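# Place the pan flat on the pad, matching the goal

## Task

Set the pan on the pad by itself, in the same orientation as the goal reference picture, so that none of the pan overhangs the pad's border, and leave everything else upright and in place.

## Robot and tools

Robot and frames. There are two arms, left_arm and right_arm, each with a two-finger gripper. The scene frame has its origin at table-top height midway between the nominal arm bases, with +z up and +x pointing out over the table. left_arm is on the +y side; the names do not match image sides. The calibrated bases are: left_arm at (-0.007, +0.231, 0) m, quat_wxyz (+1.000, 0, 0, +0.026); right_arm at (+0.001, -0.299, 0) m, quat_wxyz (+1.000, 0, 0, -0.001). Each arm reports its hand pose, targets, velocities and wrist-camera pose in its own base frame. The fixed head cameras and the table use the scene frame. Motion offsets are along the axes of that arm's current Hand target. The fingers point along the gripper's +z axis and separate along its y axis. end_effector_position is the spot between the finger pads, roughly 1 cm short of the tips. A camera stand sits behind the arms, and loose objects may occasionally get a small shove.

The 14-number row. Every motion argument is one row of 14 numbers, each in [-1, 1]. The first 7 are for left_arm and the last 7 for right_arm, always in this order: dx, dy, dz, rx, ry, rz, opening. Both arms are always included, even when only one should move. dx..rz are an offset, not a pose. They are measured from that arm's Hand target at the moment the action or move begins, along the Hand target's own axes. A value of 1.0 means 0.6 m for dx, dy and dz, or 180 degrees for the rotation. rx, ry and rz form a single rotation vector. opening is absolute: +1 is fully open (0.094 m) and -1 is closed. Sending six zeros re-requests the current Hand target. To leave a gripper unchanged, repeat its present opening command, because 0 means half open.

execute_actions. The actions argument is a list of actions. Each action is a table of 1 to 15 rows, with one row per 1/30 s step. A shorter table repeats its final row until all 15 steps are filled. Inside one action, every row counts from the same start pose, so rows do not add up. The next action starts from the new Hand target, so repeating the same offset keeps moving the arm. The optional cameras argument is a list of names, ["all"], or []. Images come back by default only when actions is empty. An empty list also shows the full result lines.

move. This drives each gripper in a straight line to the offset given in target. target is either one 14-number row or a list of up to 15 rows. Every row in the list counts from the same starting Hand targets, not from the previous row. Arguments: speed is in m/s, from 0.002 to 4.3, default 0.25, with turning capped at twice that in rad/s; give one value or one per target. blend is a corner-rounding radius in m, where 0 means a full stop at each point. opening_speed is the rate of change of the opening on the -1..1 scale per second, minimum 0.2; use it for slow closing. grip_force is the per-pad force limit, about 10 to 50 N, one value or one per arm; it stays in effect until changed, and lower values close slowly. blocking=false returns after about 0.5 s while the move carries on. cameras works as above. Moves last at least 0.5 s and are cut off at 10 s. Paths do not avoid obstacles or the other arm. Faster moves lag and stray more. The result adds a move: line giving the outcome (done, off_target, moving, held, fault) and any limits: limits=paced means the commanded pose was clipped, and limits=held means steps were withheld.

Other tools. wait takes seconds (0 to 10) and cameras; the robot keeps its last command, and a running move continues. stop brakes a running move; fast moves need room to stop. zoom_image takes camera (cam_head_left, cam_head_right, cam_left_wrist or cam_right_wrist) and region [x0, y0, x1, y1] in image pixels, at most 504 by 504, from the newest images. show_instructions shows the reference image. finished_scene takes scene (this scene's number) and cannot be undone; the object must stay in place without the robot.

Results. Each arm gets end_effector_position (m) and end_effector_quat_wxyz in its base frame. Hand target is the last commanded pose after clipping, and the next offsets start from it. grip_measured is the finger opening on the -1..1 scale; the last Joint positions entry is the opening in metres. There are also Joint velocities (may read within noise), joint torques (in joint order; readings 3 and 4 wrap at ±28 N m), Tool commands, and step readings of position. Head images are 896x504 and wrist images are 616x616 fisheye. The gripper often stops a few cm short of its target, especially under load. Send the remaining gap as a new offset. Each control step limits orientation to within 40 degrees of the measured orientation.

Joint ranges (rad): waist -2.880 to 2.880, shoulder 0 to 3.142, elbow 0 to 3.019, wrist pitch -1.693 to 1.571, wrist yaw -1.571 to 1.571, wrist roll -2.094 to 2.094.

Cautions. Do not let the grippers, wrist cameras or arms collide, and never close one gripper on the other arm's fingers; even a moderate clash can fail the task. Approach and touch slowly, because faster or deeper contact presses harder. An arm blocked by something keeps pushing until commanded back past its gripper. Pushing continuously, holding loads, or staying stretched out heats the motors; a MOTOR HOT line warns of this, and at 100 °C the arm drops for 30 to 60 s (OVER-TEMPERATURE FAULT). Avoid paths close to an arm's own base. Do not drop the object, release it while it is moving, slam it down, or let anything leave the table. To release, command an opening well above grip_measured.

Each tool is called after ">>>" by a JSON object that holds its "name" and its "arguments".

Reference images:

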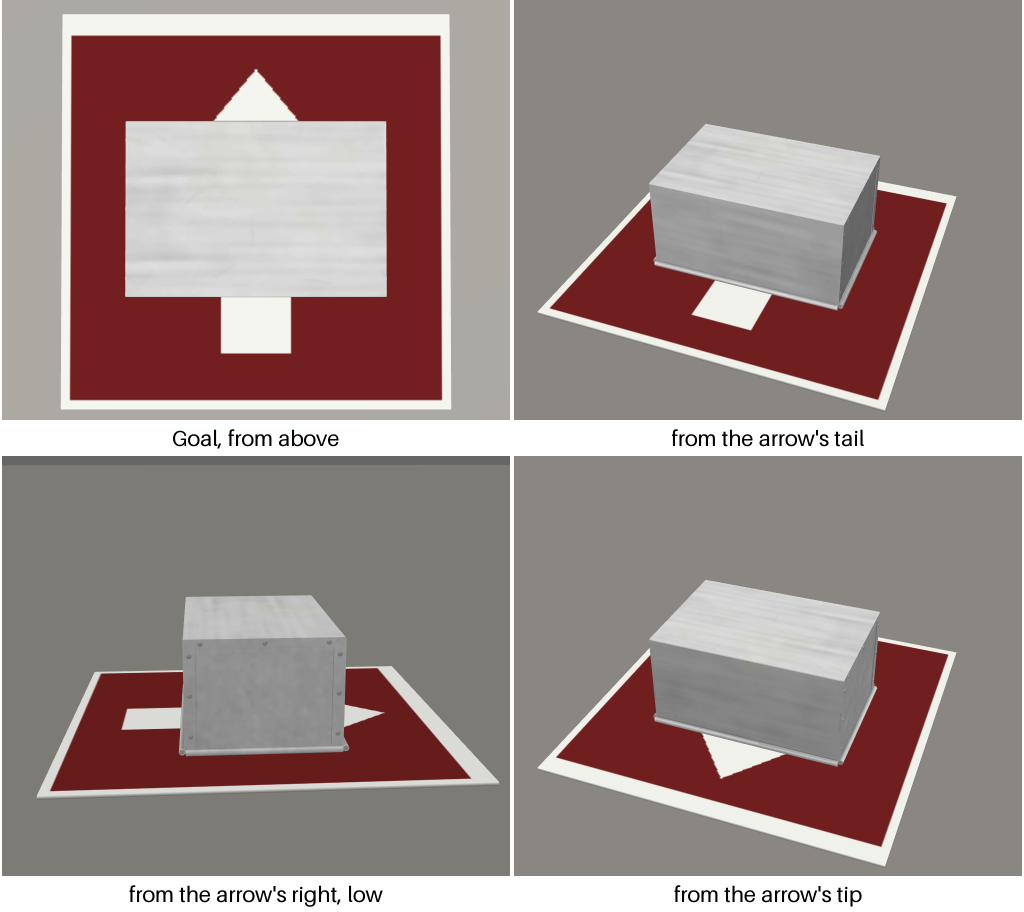

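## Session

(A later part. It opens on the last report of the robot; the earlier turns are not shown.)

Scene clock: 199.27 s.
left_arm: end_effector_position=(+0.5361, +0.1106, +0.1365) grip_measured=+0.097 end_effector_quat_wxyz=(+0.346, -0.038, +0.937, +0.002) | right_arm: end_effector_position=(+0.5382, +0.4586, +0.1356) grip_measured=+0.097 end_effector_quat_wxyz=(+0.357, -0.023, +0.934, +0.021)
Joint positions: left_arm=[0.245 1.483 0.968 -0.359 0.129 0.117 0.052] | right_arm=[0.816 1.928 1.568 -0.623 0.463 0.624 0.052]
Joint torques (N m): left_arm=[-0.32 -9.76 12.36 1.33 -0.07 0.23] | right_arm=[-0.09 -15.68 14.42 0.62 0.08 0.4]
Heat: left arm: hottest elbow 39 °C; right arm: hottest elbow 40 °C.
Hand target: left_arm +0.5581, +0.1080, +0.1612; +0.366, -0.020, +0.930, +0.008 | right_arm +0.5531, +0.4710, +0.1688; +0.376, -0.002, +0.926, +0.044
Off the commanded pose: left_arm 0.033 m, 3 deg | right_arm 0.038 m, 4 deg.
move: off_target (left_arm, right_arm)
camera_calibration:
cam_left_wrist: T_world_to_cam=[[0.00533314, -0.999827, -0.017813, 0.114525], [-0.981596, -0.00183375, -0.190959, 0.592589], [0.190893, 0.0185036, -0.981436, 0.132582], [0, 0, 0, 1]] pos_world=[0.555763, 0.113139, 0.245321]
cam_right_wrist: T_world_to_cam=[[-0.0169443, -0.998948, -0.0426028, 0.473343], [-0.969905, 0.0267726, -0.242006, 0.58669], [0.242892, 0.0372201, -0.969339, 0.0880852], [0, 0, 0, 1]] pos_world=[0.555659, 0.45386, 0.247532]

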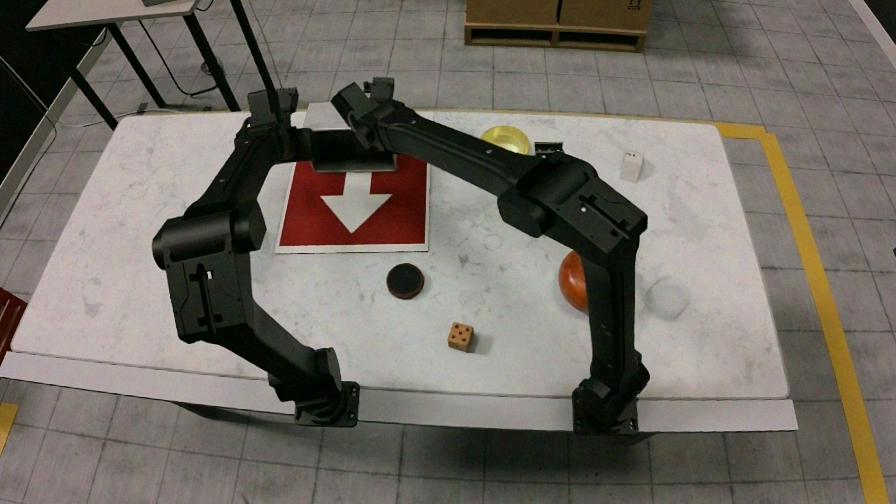

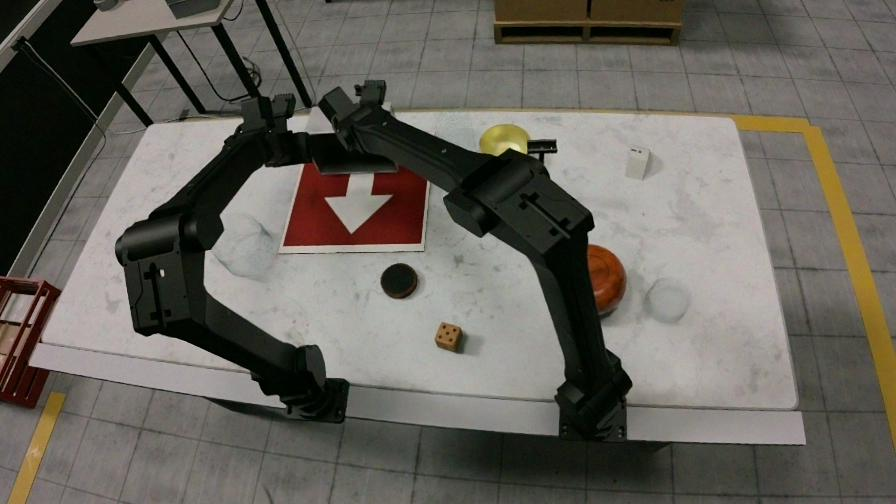

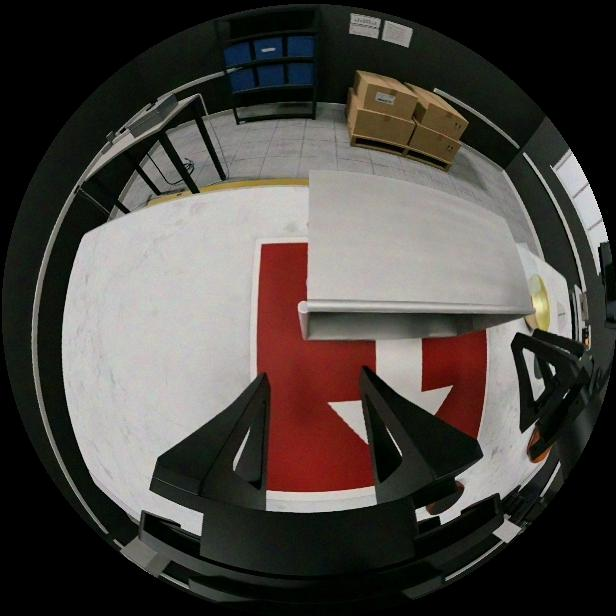

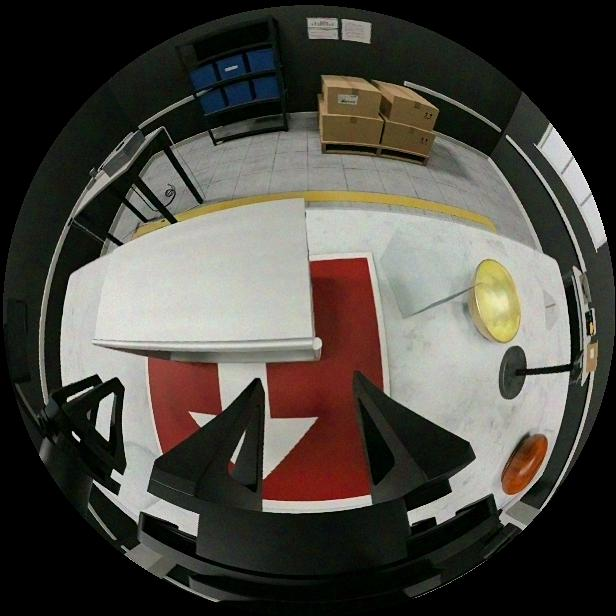

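>>> {"name": "move", "arguments": {"target": [-0.0175,0.0042,0.1208,0,0,0,0.1,0.0038,-0.0162,0.1162,0,0,0,0.1], "speed": 0.07, "cameras": ["cam_left_wrist","cam_right_wrist"]}}

>>> {"name": "zoom_image", "arguments": {"camera": "cam_right_wrist", "region": [130, 280, 430, 520]}}

>>> {"name": "zoom_image", "arguments": {"camera": "cam_left_wrist", "region": [180, 280, 480, 520]}}

Scene clock: 202.03 s.
left_arm: end_effector_position=(+0.5810, +0.1144, +0.0852) grip_measured=+0.097 end_effector_quat_wxyz=(+0.326, -0.029, +0.945, +0.002) | right_arm: end_effector_position=(+0.5717, +0.4533, +0.0809) grip_measured=+0.097 end_effector_quat_wxyz=(+0.341, -0.011, +0.940, +0.019)
Joint positions: left_arm=[0.23 1.674 1.063 -0.304 0.118 0.128 0.052] | right_arm=[0.77 2.042 1.608 -0.568 0.429 0.62 0.052]
Joint torques (N m): left_arm=[-0.38 -11.63 12.23 2.93 -0.07 0.09] | right_arm=[0.62 -16.79 14.27 1.91 0.12 0]
Heat: left arm: hottest elbow 40 °C; right arm: hottest elbow 41 °C.
Hand target: left_arm +0.6150, +0.1129, +0.1153; +0.366, -0.020, +0.930, +0.008 | right_arm +0.6003, +0.4672, +0.1166; +0.376, -0.002, +0.926, +0.044
Off the commanded pose: left_arm 0.045 m, 5 deg | right_arm 0.048 m, 5 deg.
move: off_target (left_arm, right_arm)
camera_calibration:
cam_left_wrist: T_world_to_cam=[[-0.0124947, -0.999661, -0.022845, 0.12796], [-0.988716, 0.0157622, -0.148969, 0.625388], [0.149279, 0.0207259, -0.988578, 0.0980346], [0, 0, 0, 1]] pos_world=[0.605295, 0.116027, 0.193002]
cam_right_wrist: T_world_to_cam=[[-0.0424452, -0.99807, -0.0453392, 0.480645], [-0.976382, 0.0510595, -0.209932, 0.596108], [0.211842, 0.0353578, -0.976664, 0.0462676], [0, 0, 0, 1]] pos_world=[0.592628, 0.447644, 0.192122]
Images, in order (width x height): cam_left_wrist 616x616, cam_right_wrist 616x616.

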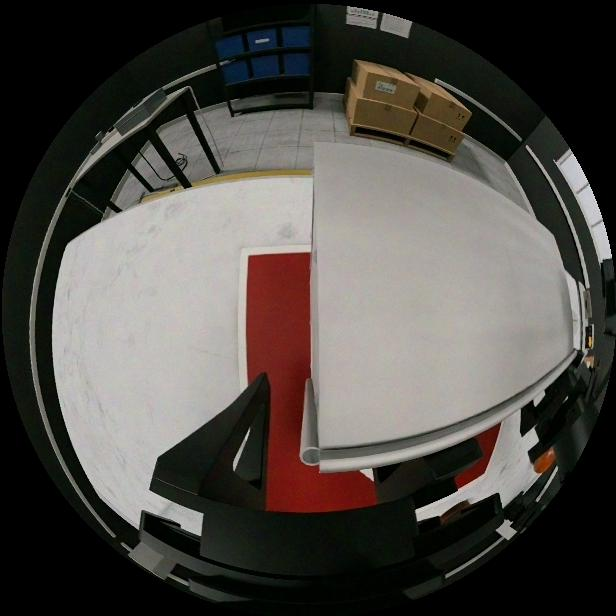

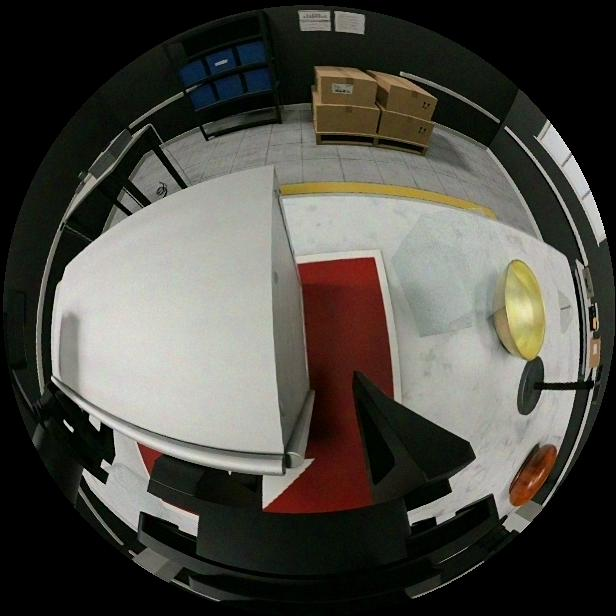

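Scaled by 1.680 from the camera's 616x616 image, which has a finer 880x880 frame.

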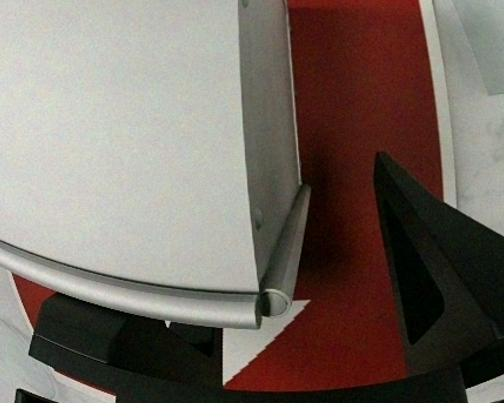

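Scaled by 1.680 from the camera's 616x616 image, which has a finer 880x880 frame.

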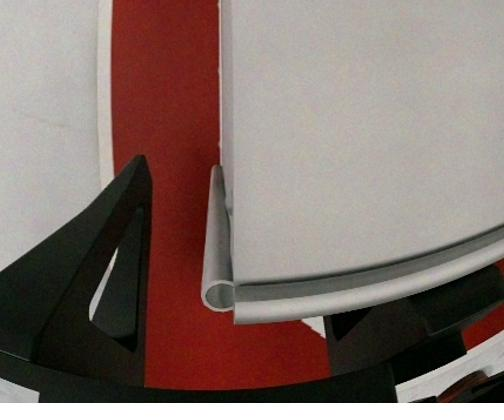

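>>> {"name": "move", "arguments": {"target": [-0.0158,-0.0009,0.0125,0,0,0,0.1,-0.0096,-0.0007,0.0093,0,0,0,0.1], "speed": 0.05, "cameras": ["cam_left_wrist","cam_right_wrist"]}}

>>> {"name": "zoom_image", "arguments": {"camera": "cam_right_wrist", "region": [130, 280, 430, 520]}}

>>> {"name": "zoom_image", "arguments": {"camera": "cam_left_wrist", "region": [180, 280, 480, 520]}}

Scene clock: 205.10 s.
left_arm: end_effector_position=(+0.5945, +0.1162, +0.0883) grip_measured=+0.097 end_effector_quat_wxyz=(+0.332, -0.028, +0.943, +0.004) | right_arm: end_effector_position=(+0.5791, +0.4568, +0.0841) grip_measured=+0.097 end_effector_quat_wxyz=(+0.345, -0.009, +0.938, +0.024)
Joint positions: left_arm=[0.227 1.697 1.099 -0.304 0.115 0.128 0.052] | right_arm=[0.766 2.053 1.631 -0.567 0.424 0.618 0.052]
Joint torques (N m): left_arm=[-0.5 -11.87 12.52 2.48 -0.04 0.05] | right_arm=[-0.15 -16.91 14.54 1.46 0.1 0.03]
Heat: left arm: hottest elbow 40 °C; right arm: hottest elbow 41 °C.
Hand target: left_arm +0.6271, +0.1129, +0.1163; +0.366, -0.020, +0.930, +0.008 | right_arm +0.6083, +0.4671, +0.1166; +0.376, -0.002, +0.926, +0.044
Off the commanded pose: left_arm 0.043 m, 4 deg | right_arm 0.045 m, 5 deg.
move: off_target (left_arm, right_arm)
camera_calibration:
cam_left_wrist: T_world_to_cam=[[-0.0134127, -0.999514, -0.0281442, 0.130977], [-0.986928, 0.0177542, -0.160179, 0.638894], [0.160601, 0.0256279, -0.986687, 0.0916036], [0, 0, 0, 1]] pos_world=[0.617588, 0.117223, 0.196408]
cam_right_wrist: T_world_to_cam=[[-0.0430396, -0.997447, -0.056987, 0.485696], [-0.974767, 0.0544295, -0.216486, 0.60191], [0.219035, 0.0462316, -0.974621, 0.0384142], [0, 0, 0, 1]] pos_world=[0.599212, 0.449919, 0.195423]
Images, in order (width x height): cam_left_wrist 616x616, cam_right_wrist 616x616.

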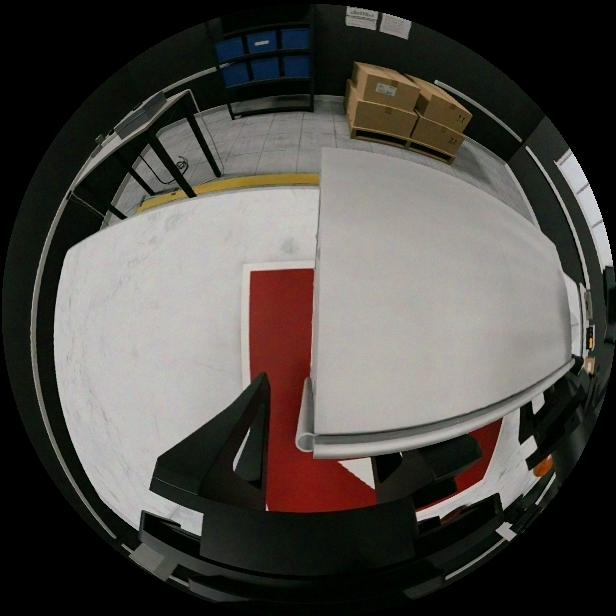

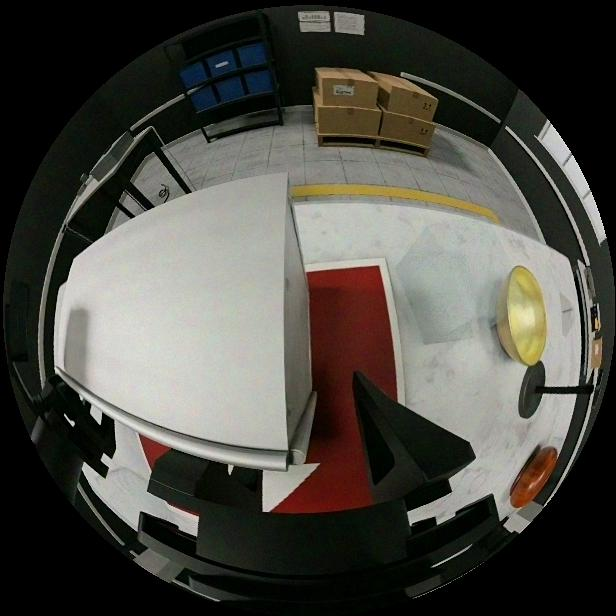

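Scaled by 1.680 from the camera's 616x616 image, which has a finer 880x880 frame.

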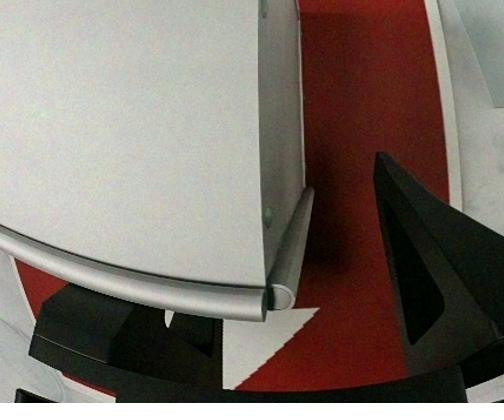

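Scaled by 1.680 from the camera's 616x616 image, which has a finer 880x880 frame.

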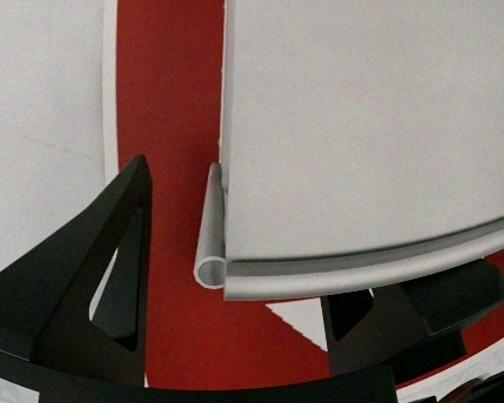

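>>> {"name": "move", "arguments": {"target": [-0.028,-0.0007,-0.0057,0,0,0,0.1,-0.014,0.0011,-0.0096,0,0,0,0.1], "speed": 0.05, "cameras": ["cam_left_wrist","cam_right_wrist","cam_head_left"]}}

>>> {"name": "zoom_image", "arguments": {"camera": "cam_right_wrist", "region": [130, 280, 430, 520]}}

>>> {"name": "zoom_image", "arguments": {"camera": "cam_left_wrist", "region": [180, 280, 480, 520]}}

Scene clock: 208.23 s.
left_arm: end_effector_position=(+0.6114, +0.1177, +0.1079) grip_measured=+0.097 end_effector_quat_wxyz=(+0.346, -0.025, +0.938, +0.008) | right_arm: end_effector_position=(+0.5843, +0.4606, +0.0928) grip_measured=+0.097 end_effector_quat_wxyz=(+0.351, -0.008, +0.936, +0.030)
Joint positions: left_arm=[0.222 1.701 1.149 -0.321 0.112 0.128 0.052] | right_arm=[0.764 2.053 1.65 -0.567 0.423 0.615 0.052]
Joint torques (N m): left_arm=[-0.5 -11.75 12.62 1.44 -0.05 0.01] | right_arm=[0.56 -17.08 14.48 0.91 0.1 0]
Heat: left arm: hottest elbow 41 °C; right arm: hottest elbow 42 °C.
Hand target: left_arm +0.6370, +0.1129, +0.1302; +0.366, -0.020, +0.930, +0.008 | right_arm +0.6103, +0.4670, +0.1266; +0.376, -0.002, +0.926, +0.044
Off the commanded pose: left_arm 0.034 m, 3 deg | right_arm 0.043 m, 4 deg.
move: off_target (left_arm, right_arm)
camera_calibration:
cam_left_wrist: T_world_to_cam=[[-0.0150814, -0.999177, -0.0376667, 0.135202], [-0.981742, 0.0219412, -0.188949, 0.65811], [0.18962, 0.0341294, -0.981264, 0.0889476], [0, 0, 0, 1]] pos_world=[0.631267, 0.117615, 0.216723]
cam_right_wrist: T_world_to_cam=[[-0.0406, -0.996783, -0.0691042, 0.489539], [-0.972085, 0.0554002, -0.227994, 0.607674], [0.231089, 0.0579186, -0.971207, 0.0328958], [0, 0, 0, 1]] pos_world=[0.602984, 0.452393, 0.204324]
Images, in order (width x height): cam_head_left 896x504, cam_left_wrist 616x616, cam_right_wrist 616x616.

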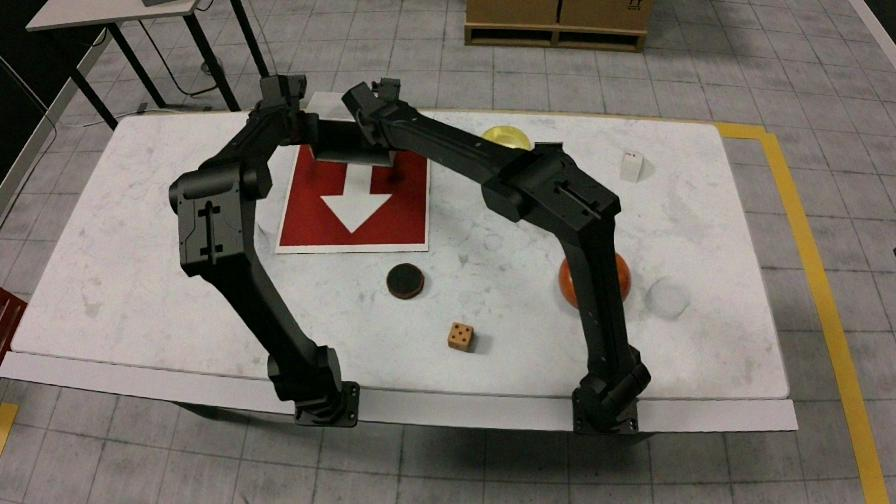

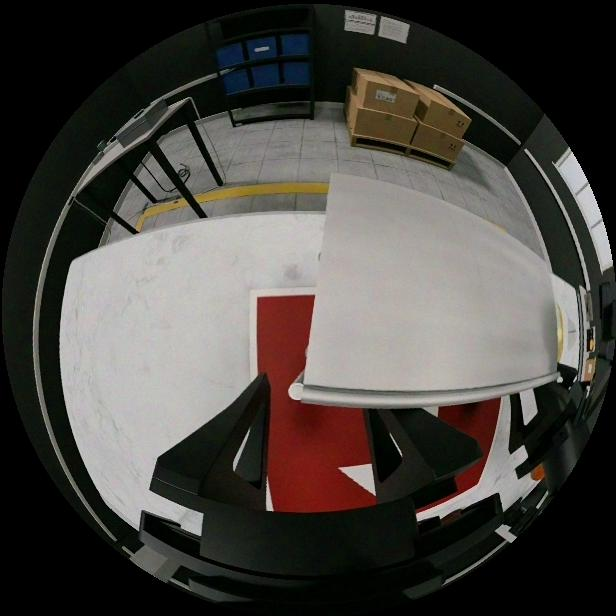

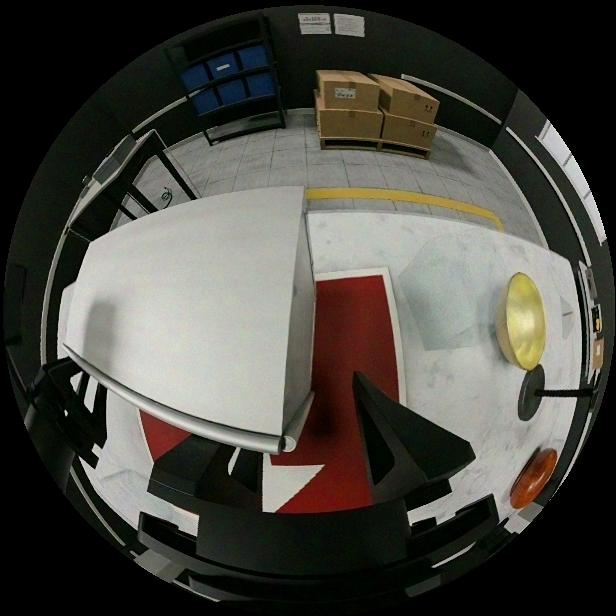

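Scaled by 1.680 from the camera's 616x616 image, which has a finer 880x880 frame.

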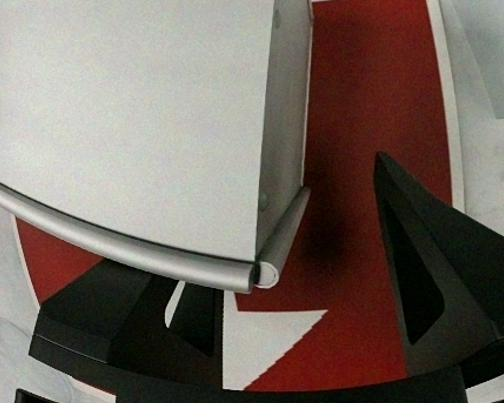

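Scaled by 1.680 from the camera's 616x616 image, which has a finer 880x880 frame.

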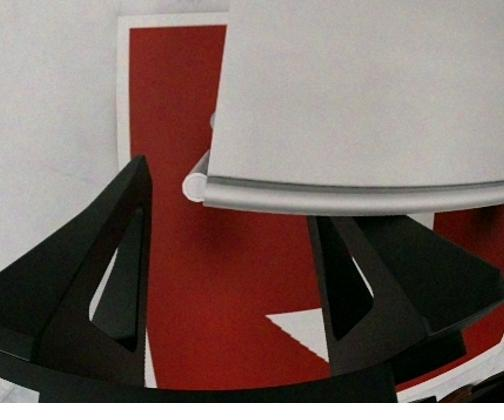

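>>> {"name": "zoom_image", "arguments": {"camera": "cam_head_left", "region": [260, 60, 440, 200]}}

Scaled by 2.800 from the camera's 896x504 image, which has a finer 1280x720 frame.

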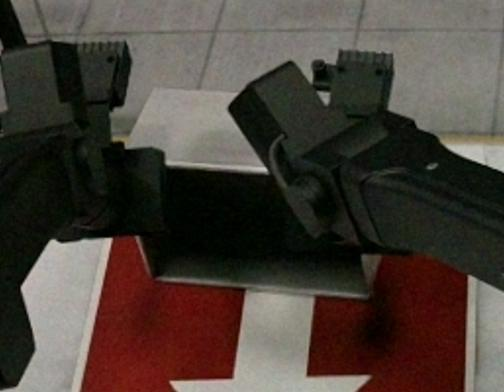

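>>> {"name": "zoom_image", "arguments": {"camera": "cam_left_wrist", "region": [250, 340, 490, 520]}}

>>> {"name": "zoom_image", "arguments": {"camera": "cam_head_left", "region": [260, 60, 360, 160]}}

Scaled by 2.100 from the camera's 616x616 image, which has a finer 880x880 frame.

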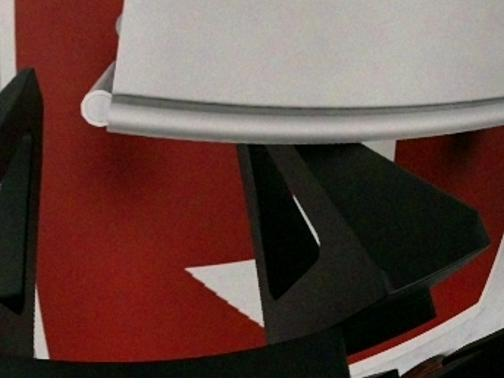

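Scaled by 5.040 from the camera's 896x504 image, which has a finer 1280x720 frame.

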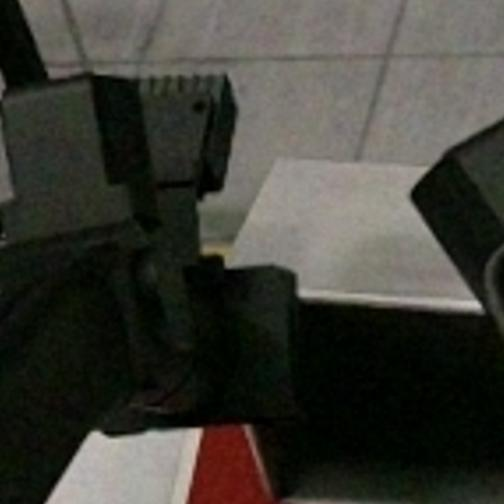

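>>> {"name": "move", "arguments": {"target": [0.0365,0.007,-0.034,0,-0.0389,0,0.1,0.024,-0.003,-0.0232,0,-0.0333,0,0.1], "speed": 0.06, "cameras": ["cam_left_wrist","cam_right_wrist","cam_head_left"]}}

>>> {"name": "zoom_image", "arguments": {"camera": "cam_right_wrist", "region": [130, 280, 430, 520]}}

>>> {"name": "zoom_image", "arguments": {"camera": "cam_left_wrist", "region": [180, 280, 480, 520]}}

>>> {"name": "zoom_image", "arguments": {"camera": "cam_head_left", "region": [260, 60, 440, 200]}}

Scene clock: 214.40 s.
left_arm: end_effector_position=(+0.6000, +0.1116, +0.1050) grip_measured=+0.097 end_effector_quat_wxyz=(+0.393, -0.018, +0.919, +0.008) | right_arm: end_effector_position=(+0.5874, +0.4483, +0.0805) grip_measured=+0.097 end_effector_quat_wxyz=(+0.390, +0.004, +0.920, +0.020)
Joint positions: left_arm=[0.222 1.662 1.034 -0.143 0.132 0.128 0.052] | right_arm=[0.764 2.047 1.567 -0.429 0.494 0.6 0.052]
Joint torques (N m): left_arm=[1.08 -14.04 8.05 3.1 0.34 0.03] | right_arm=[1.32 -20.25 10.17 1.94 0.51 0.02]
Heat: left arm: hottest elbow 41 °C; right arm: hottest elbow 41 °C.
Hand target: left_arm +0.6070, +0.1158, +0.1302; +0.423, -0.019, +0.906, +0.009 | right_arm +0.5904, +0.4645, +0.1264; +0.424, +0.000, +0.905, +0.044
Off the commanded pose: left_arm 0.026 m, 4 deg | right_arm 0.049 m, 5 deg.
move: off_target (left_arm, right_arm)
camera_calibration:
cam_left_wrist: T_world_to_cam=[[-0.024279, -0.998563, -0.047782, 0.135411], [-0.957026, 0.0370323, -0.287628, 0.640455], [0.288984, 0.0387453, -0.95655, 0.0257017], [0, 0, 0, 1]] pos_world=[0.608792, 0.110503, 0.215268]
cam_right_wrist: T_world_to_cam=[[-0.0654453, -0.995775, -0.0644061, 0.49033], [-0.947253, 0.0822902, -0.309742, 0.588616], [0.313734, 0.0407377, -0.948637, -0.0217761], [0, 0, 0, 1]] pos_world=[0.59649, 0.440708, 0.193242]
Images, in order (width x height): cam_head_left 896x504, cam_left_wrist 616x616, cam_right_wrist 616x616.

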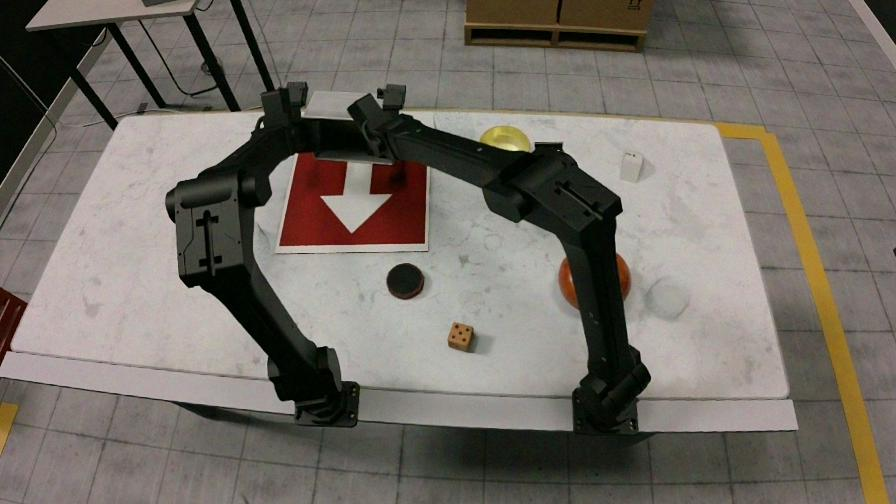

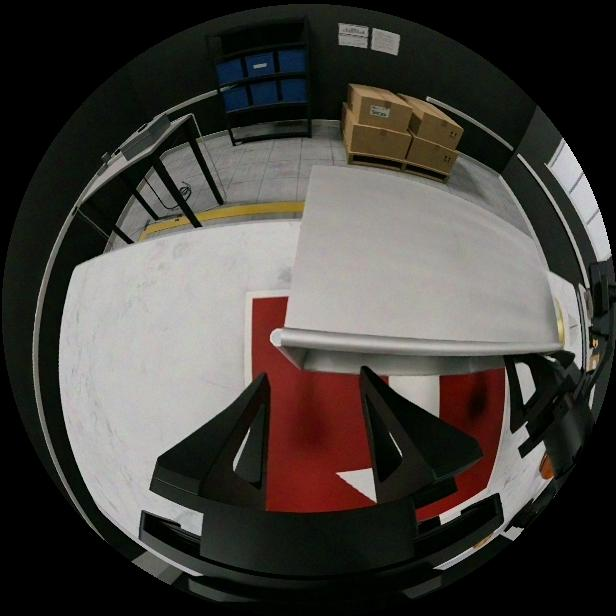

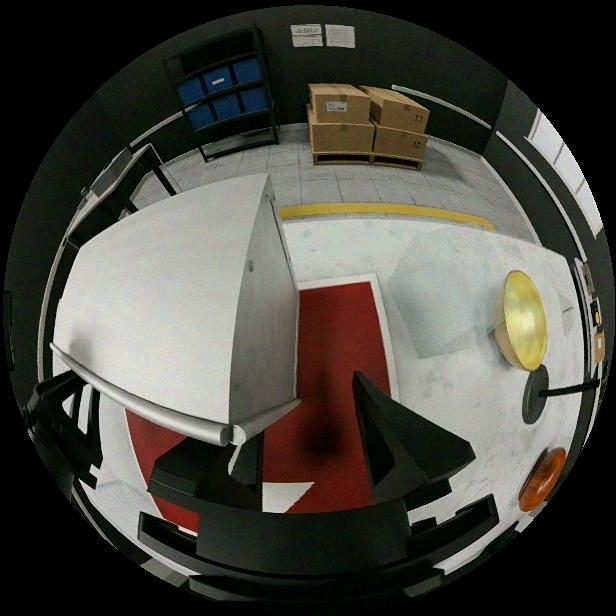

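Scaled by 1.680 from the camera's 616x616 image, which has a finer 880x880 frame.

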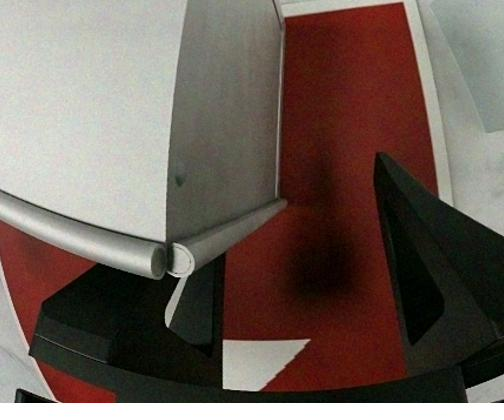

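Scaled by 1.680 from the camera's 616x616 image, which has a finer 880x880 frame.

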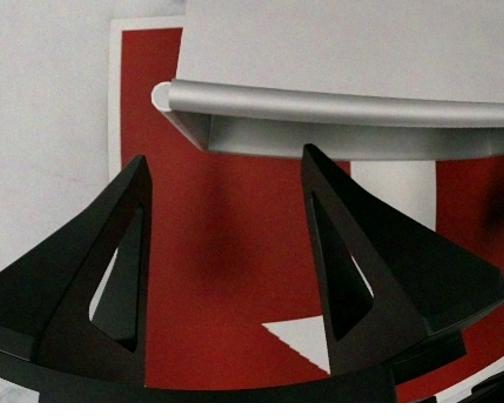

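Scaled by 2.800 from the camera's 896x504 image, which has a finer 1280x720 frame.

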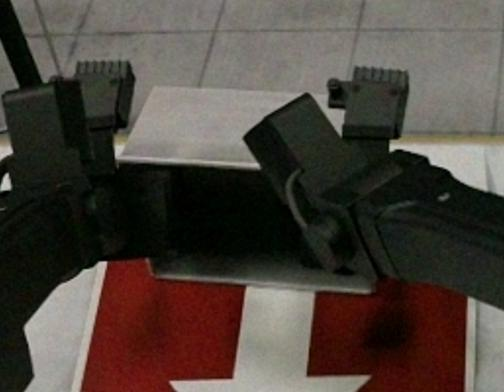

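>>> {"name": "execute_actions", "arguments": {"actions": []}}

Scene clock: 216.53 s.
left_arm: end_effector_position=(+0.6000, +0.1116, +0.1050) grip_measured=+0.097 end_effector_quat_wxyz=(+0.393, -0.018, +0.919, +0.008) | right_arm: end_effector_position=(+0.5874, +0.4483, +0.0805) grip_measured=+0.097 end_effector_quat_wxyz=(+0.390, +0.004, +0.920, +0.020)
Joint positions: left_arm=[0.222 1.662 1.034 -0.143 0.132 0.128 0.052] | right_arm=[0.764 2.047 1.567 -0.429 0.494 0.6 0.052]
Joint velocities: within noise
Joint torques (N m): left_arm=[1.08 -14.04 8.09 3.08 0.35 0.02] | right_arm=[1.61 -19.9 10.06 2.06 0.5 -0.02]
Heat: left arm: hottest elbow 41 °C; right arm: hottest elbow 41 °C.
Hand target: left_arm +0.6070, +0.1158, +0.1302; +0.423, -0.019, +0.906, +0.009 | right_arm +0.5904, +0.4645, +0.1264; +0.424, +0.000, +0.905, +0.044
Tool commands: left_gripper/opening=+0.1 right_gripper/opening=+0.1
Off the commanded pose: left_arm 0.026 m, 4 deg | right_arm 0.049 m, 5 deg.
camera_calibration:
cam_left_wrist: T_world_to_cam=[[-0.024279, -0.998563, -0.047782, 0.135411], [-0.957026, 0.0370323, -0.287628, 0.640455], [0.288984, 0.0387453, -0.95655, 0.0257017], [0, 0, 0, 1]] pos_world=[0.608792, 0.110503, 0.215268]
cam_right_wrist: T_world_to_cam=[[-0.0654453, -0.995775, -0.0644061, 0.49033], [-0.947253, 0.0822902, -0.309742, 0.588616], [0.313734, 0.0407377, -0.948637, -0.0217761], [0, 0, 0, 1]] pos_world=[0.59649, 0.440708, 0.193242]

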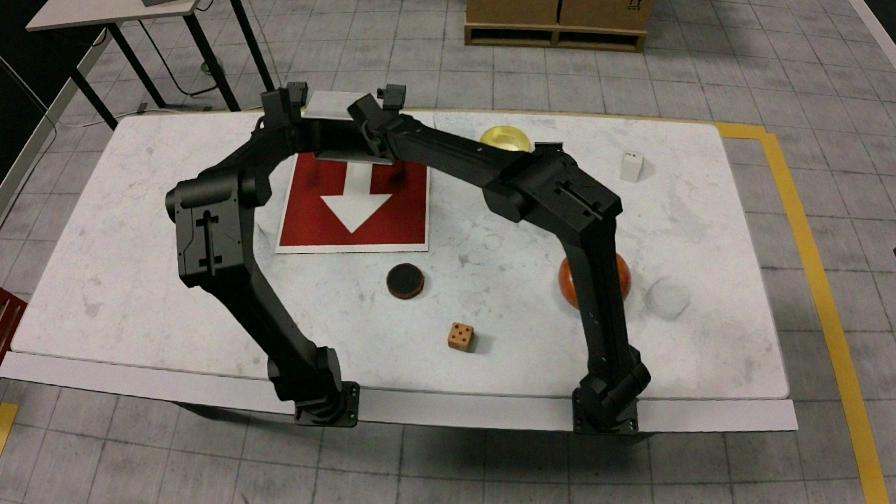

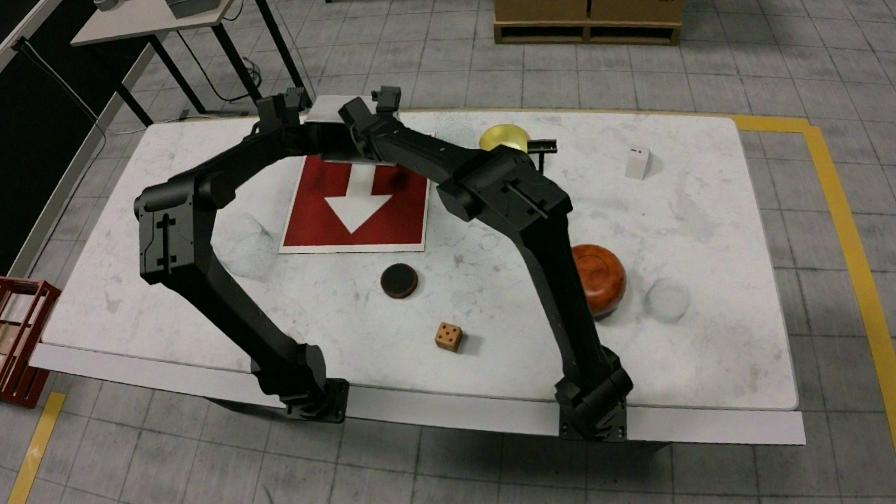

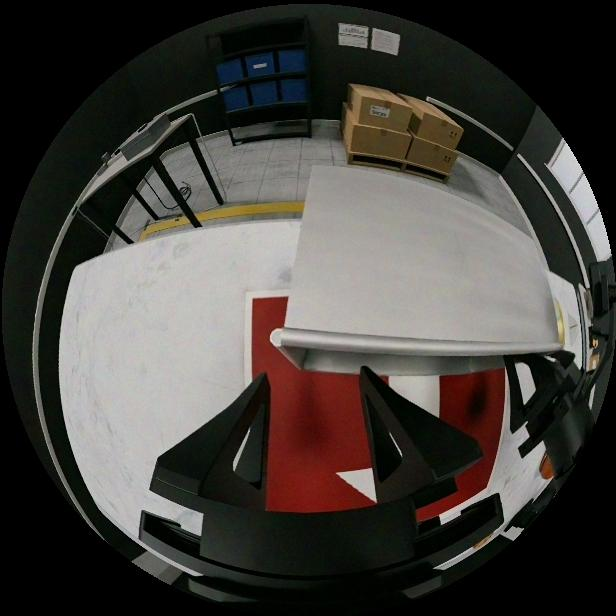

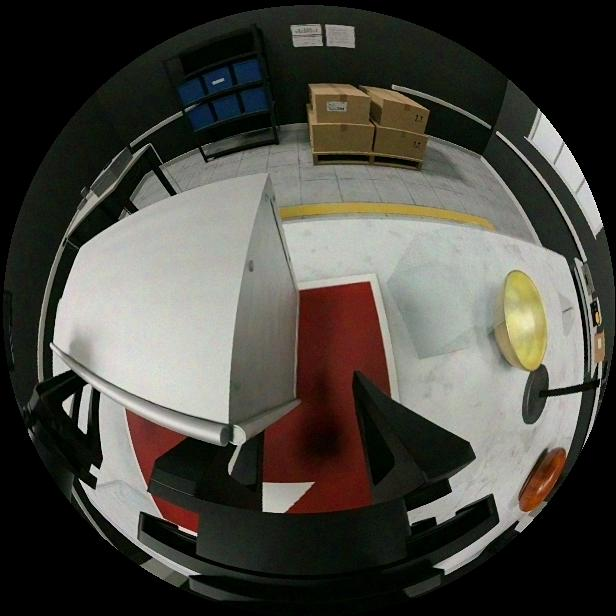

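>>> {"name": "move", "arguments": {"target": [-0.0443, 0.013, 0.0789, 0,0,0, 0.1, -0.0305, 0.0263, 0.0192, 0,0,0, 0.1], "speed": 0.06, "cameras": ["cam_left_wrist","cam_right_wrist"]}}

Scene clock: 218.87 s.
left_arm: end_effector_position=(+0.6334, +0.1191, +0.0939) grip_measured=+0.097 end_effector_quat_wxyz=(+0.393, -0.018, +0.919, +0.008) | right_arm: end_effector_position=(+0.5949, +0.4667, +0.1064) grip_measured=+0.097 end_effector_quat_wxyz=(+0.405, +0.003, +0.914, +0.035)
Joint positions: left_arm=[0.222 1.756 1.128 -0.143 0.132 0.128 0.052] | right_arm=[0.775 2.047 1.624 -0.441 0.494 0.595 0.052]
Joint torques (N m): left_arm=[0.73 -12.45 12.22 2.37 0.24 -0.01] | right_arm=[1.03 -16.09 14.75 0.68 0.29 -0.02]
Heat: left arm: hottest elbow 41 °C; right arm: hottest elbow 41 °C.
Hand target: left_arm +0.6599, +0.1259, +0.1202; +0.423, -0.019, +0.906, +0.009 | right_arm +0.6104, +0.4804, +0.1344; +0.424, +0.000, +0.905, +0.044
Off the commanded pose: left_arm 0.038 m, 4 deg | right_arm 0.035 m, 3 deg.
move: off_target (left_arm, right_arm)
camera_calibration:
cam_left_wrist: T_world_to_cam=[[-0.024279, -0.998563, -0.047782, 0.143173], [-0.957026, 0.0370323, -0.287628, 0.668825], [0.288984, 0.0387453, -0.95655, 0.00507465], [0, 0, 0, 1]] pos_world=[0.642092, 0.118003, 0.204068]
cam_right_wrist: T_world_to_cam=[[-0.0490209, -0.99439, -0.0937308, 0.503561], [-0.937965, 0.0780825, -0.337824, 0.601586], [0.343248, 0.0713557, -0.93653, -0.033413], [0, 0, 0, 1]] pos_world=[0.600421, 0.456147, 0.219137]
Images, in order (width x height): cam_left_wrist 616x616, cam_right_wrist 616x616.

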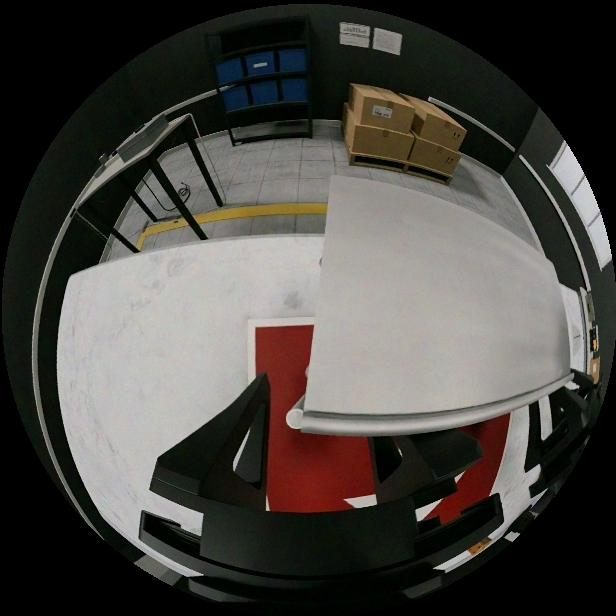

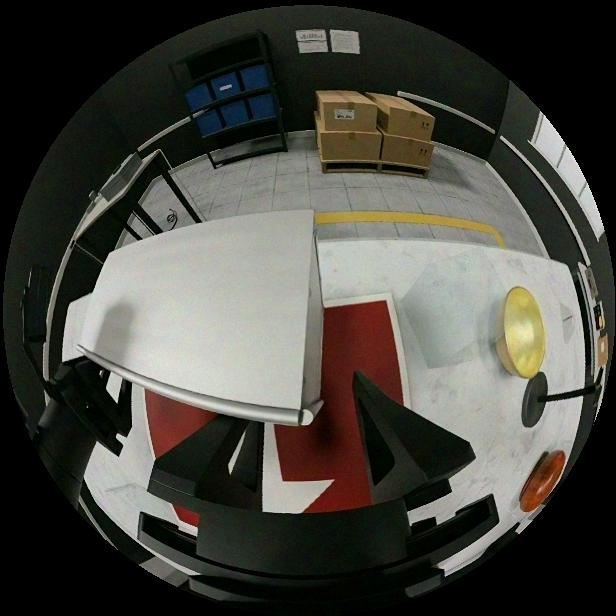

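>>> {"name": "move", "arguments": {"target": [-0.0128, -0.0008, 0.0153, 0,0,0, 0.1, -0.0017, -0.0022, 0.028, 0,0,0, 0.1], "speed": 0.06, "cameras": ["cam_left_wrist","cam_right_wrist"]}}

Scene clock: 220.67 s.
left_arm: end_effector_position=(+0.6457, +0.1240, +0.0947) grip_measured=+0.097 end_effector_quat_wxyz=(+0.397, -0.019, +0.918, +0.009) | right_arm: end_effector_position=(+0.5999, +0.4726, +0.0908) grip_measured=+0.097 end_effector_quat_wxyz=(+0.400, -0.004, +0.916, +0.031)
Joint positions: left_arm=[0.225 1.782 1.163 -0.143 0.132 0.128 0.052] | right_arm=[0.775 2.085 1.65 -0.441 0.489 0.586 0.052]
Joint torques (N m): left_arm=[0.38 -12.81 12.48 1.91 0.12 -0.05] | right_arm=[-0.09 -17.26 14.57 0.87 0.07 -0.01]
Heat: left arm: hottest elbow 41 °C; right arm: hottest elbow 41 °C.
Hand target: left_arm +0.6719, +0.1259, +0.1202; +0.423, -0.019, +0.906, +0.009 | right_arm +0.6239, +0.4804, +0.1243; +0.424, +0.000, +0.905, +0.044
Off the commanded pose: left_arm 0.037 m, 3 deg | right_arm 0.042 m, 3 deg.
move: off_target (left_arm, right_arm)
camera_calibration:
cam_left_wrist: T_world_to_cam=[[-0.0208229, -0.998533, -0.0499822, 0.146273], [-0.954511, 0.0347287, -0.296146, 0.680107], [0.297448, 0.041542, -0.953834, -0.00393235], [0, 0, 0, 1]] pos_world=[0.653385, 0.122603, 0.204971]
cam_right_wrist: T_world_to_cam=[[-0.0408831, -0.995921, -0.0804403, 0.502772], [-0.942177, 0.0652265, -0.328706, 0.60837], [0.332612, 0.0623505, -0.941, -0.039084], [0, 0, 0, 1]] pos_world=[0.606747, 0.463476, 0.20364]
Images, in order (width x height): cam_left_wrist 616x616, cam_right_wrist 616x616.

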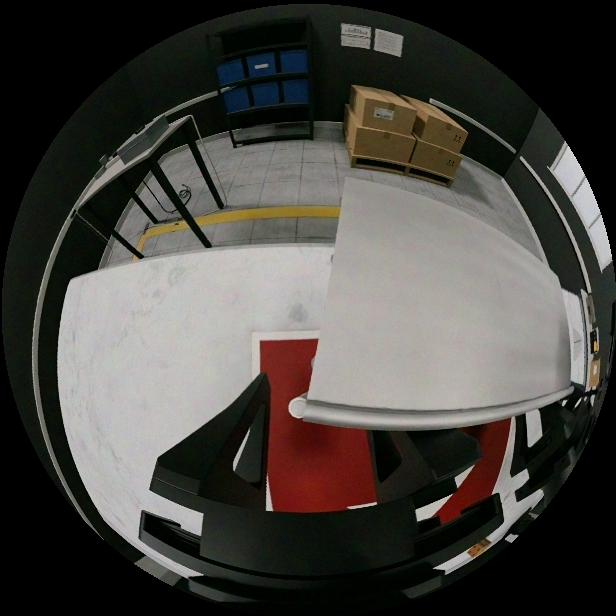

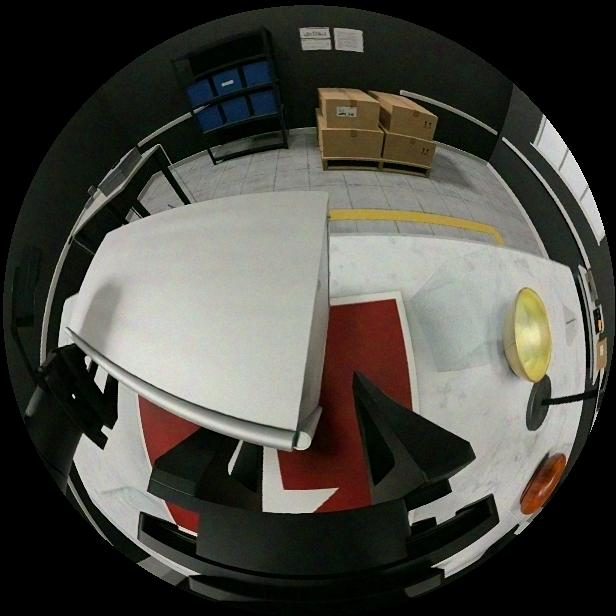

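>>> {"name": "zoom_image", "arguments": {"camera": "cam_left_wrist", "region": [130, 320, 510, 616]}}

>>> {"name": "zoom_image", "arguments": {"camera": "cam_right_wrist", "region": [130, 320, 510, 616]}}

Scaled by 1.326 from the camera's 616x616 image, which has a finer 880x880 frame.

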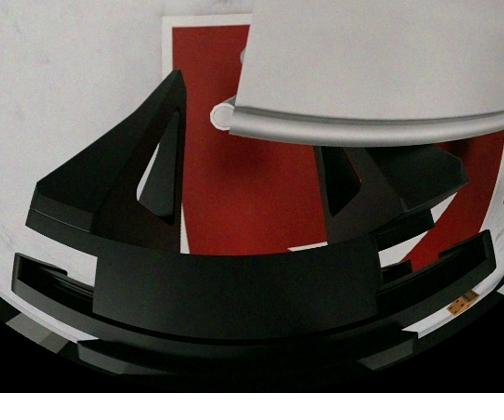

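Scaled by 1.326 from the camera's 616x616 image, which has a finer 880x880 frame.

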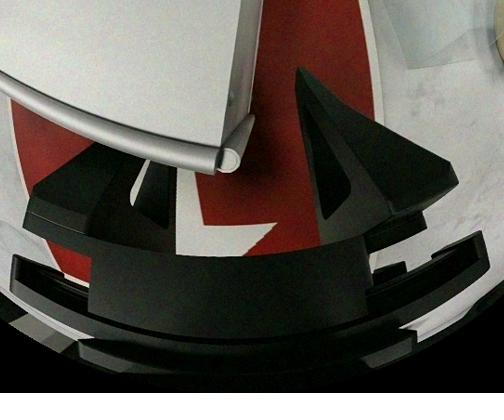

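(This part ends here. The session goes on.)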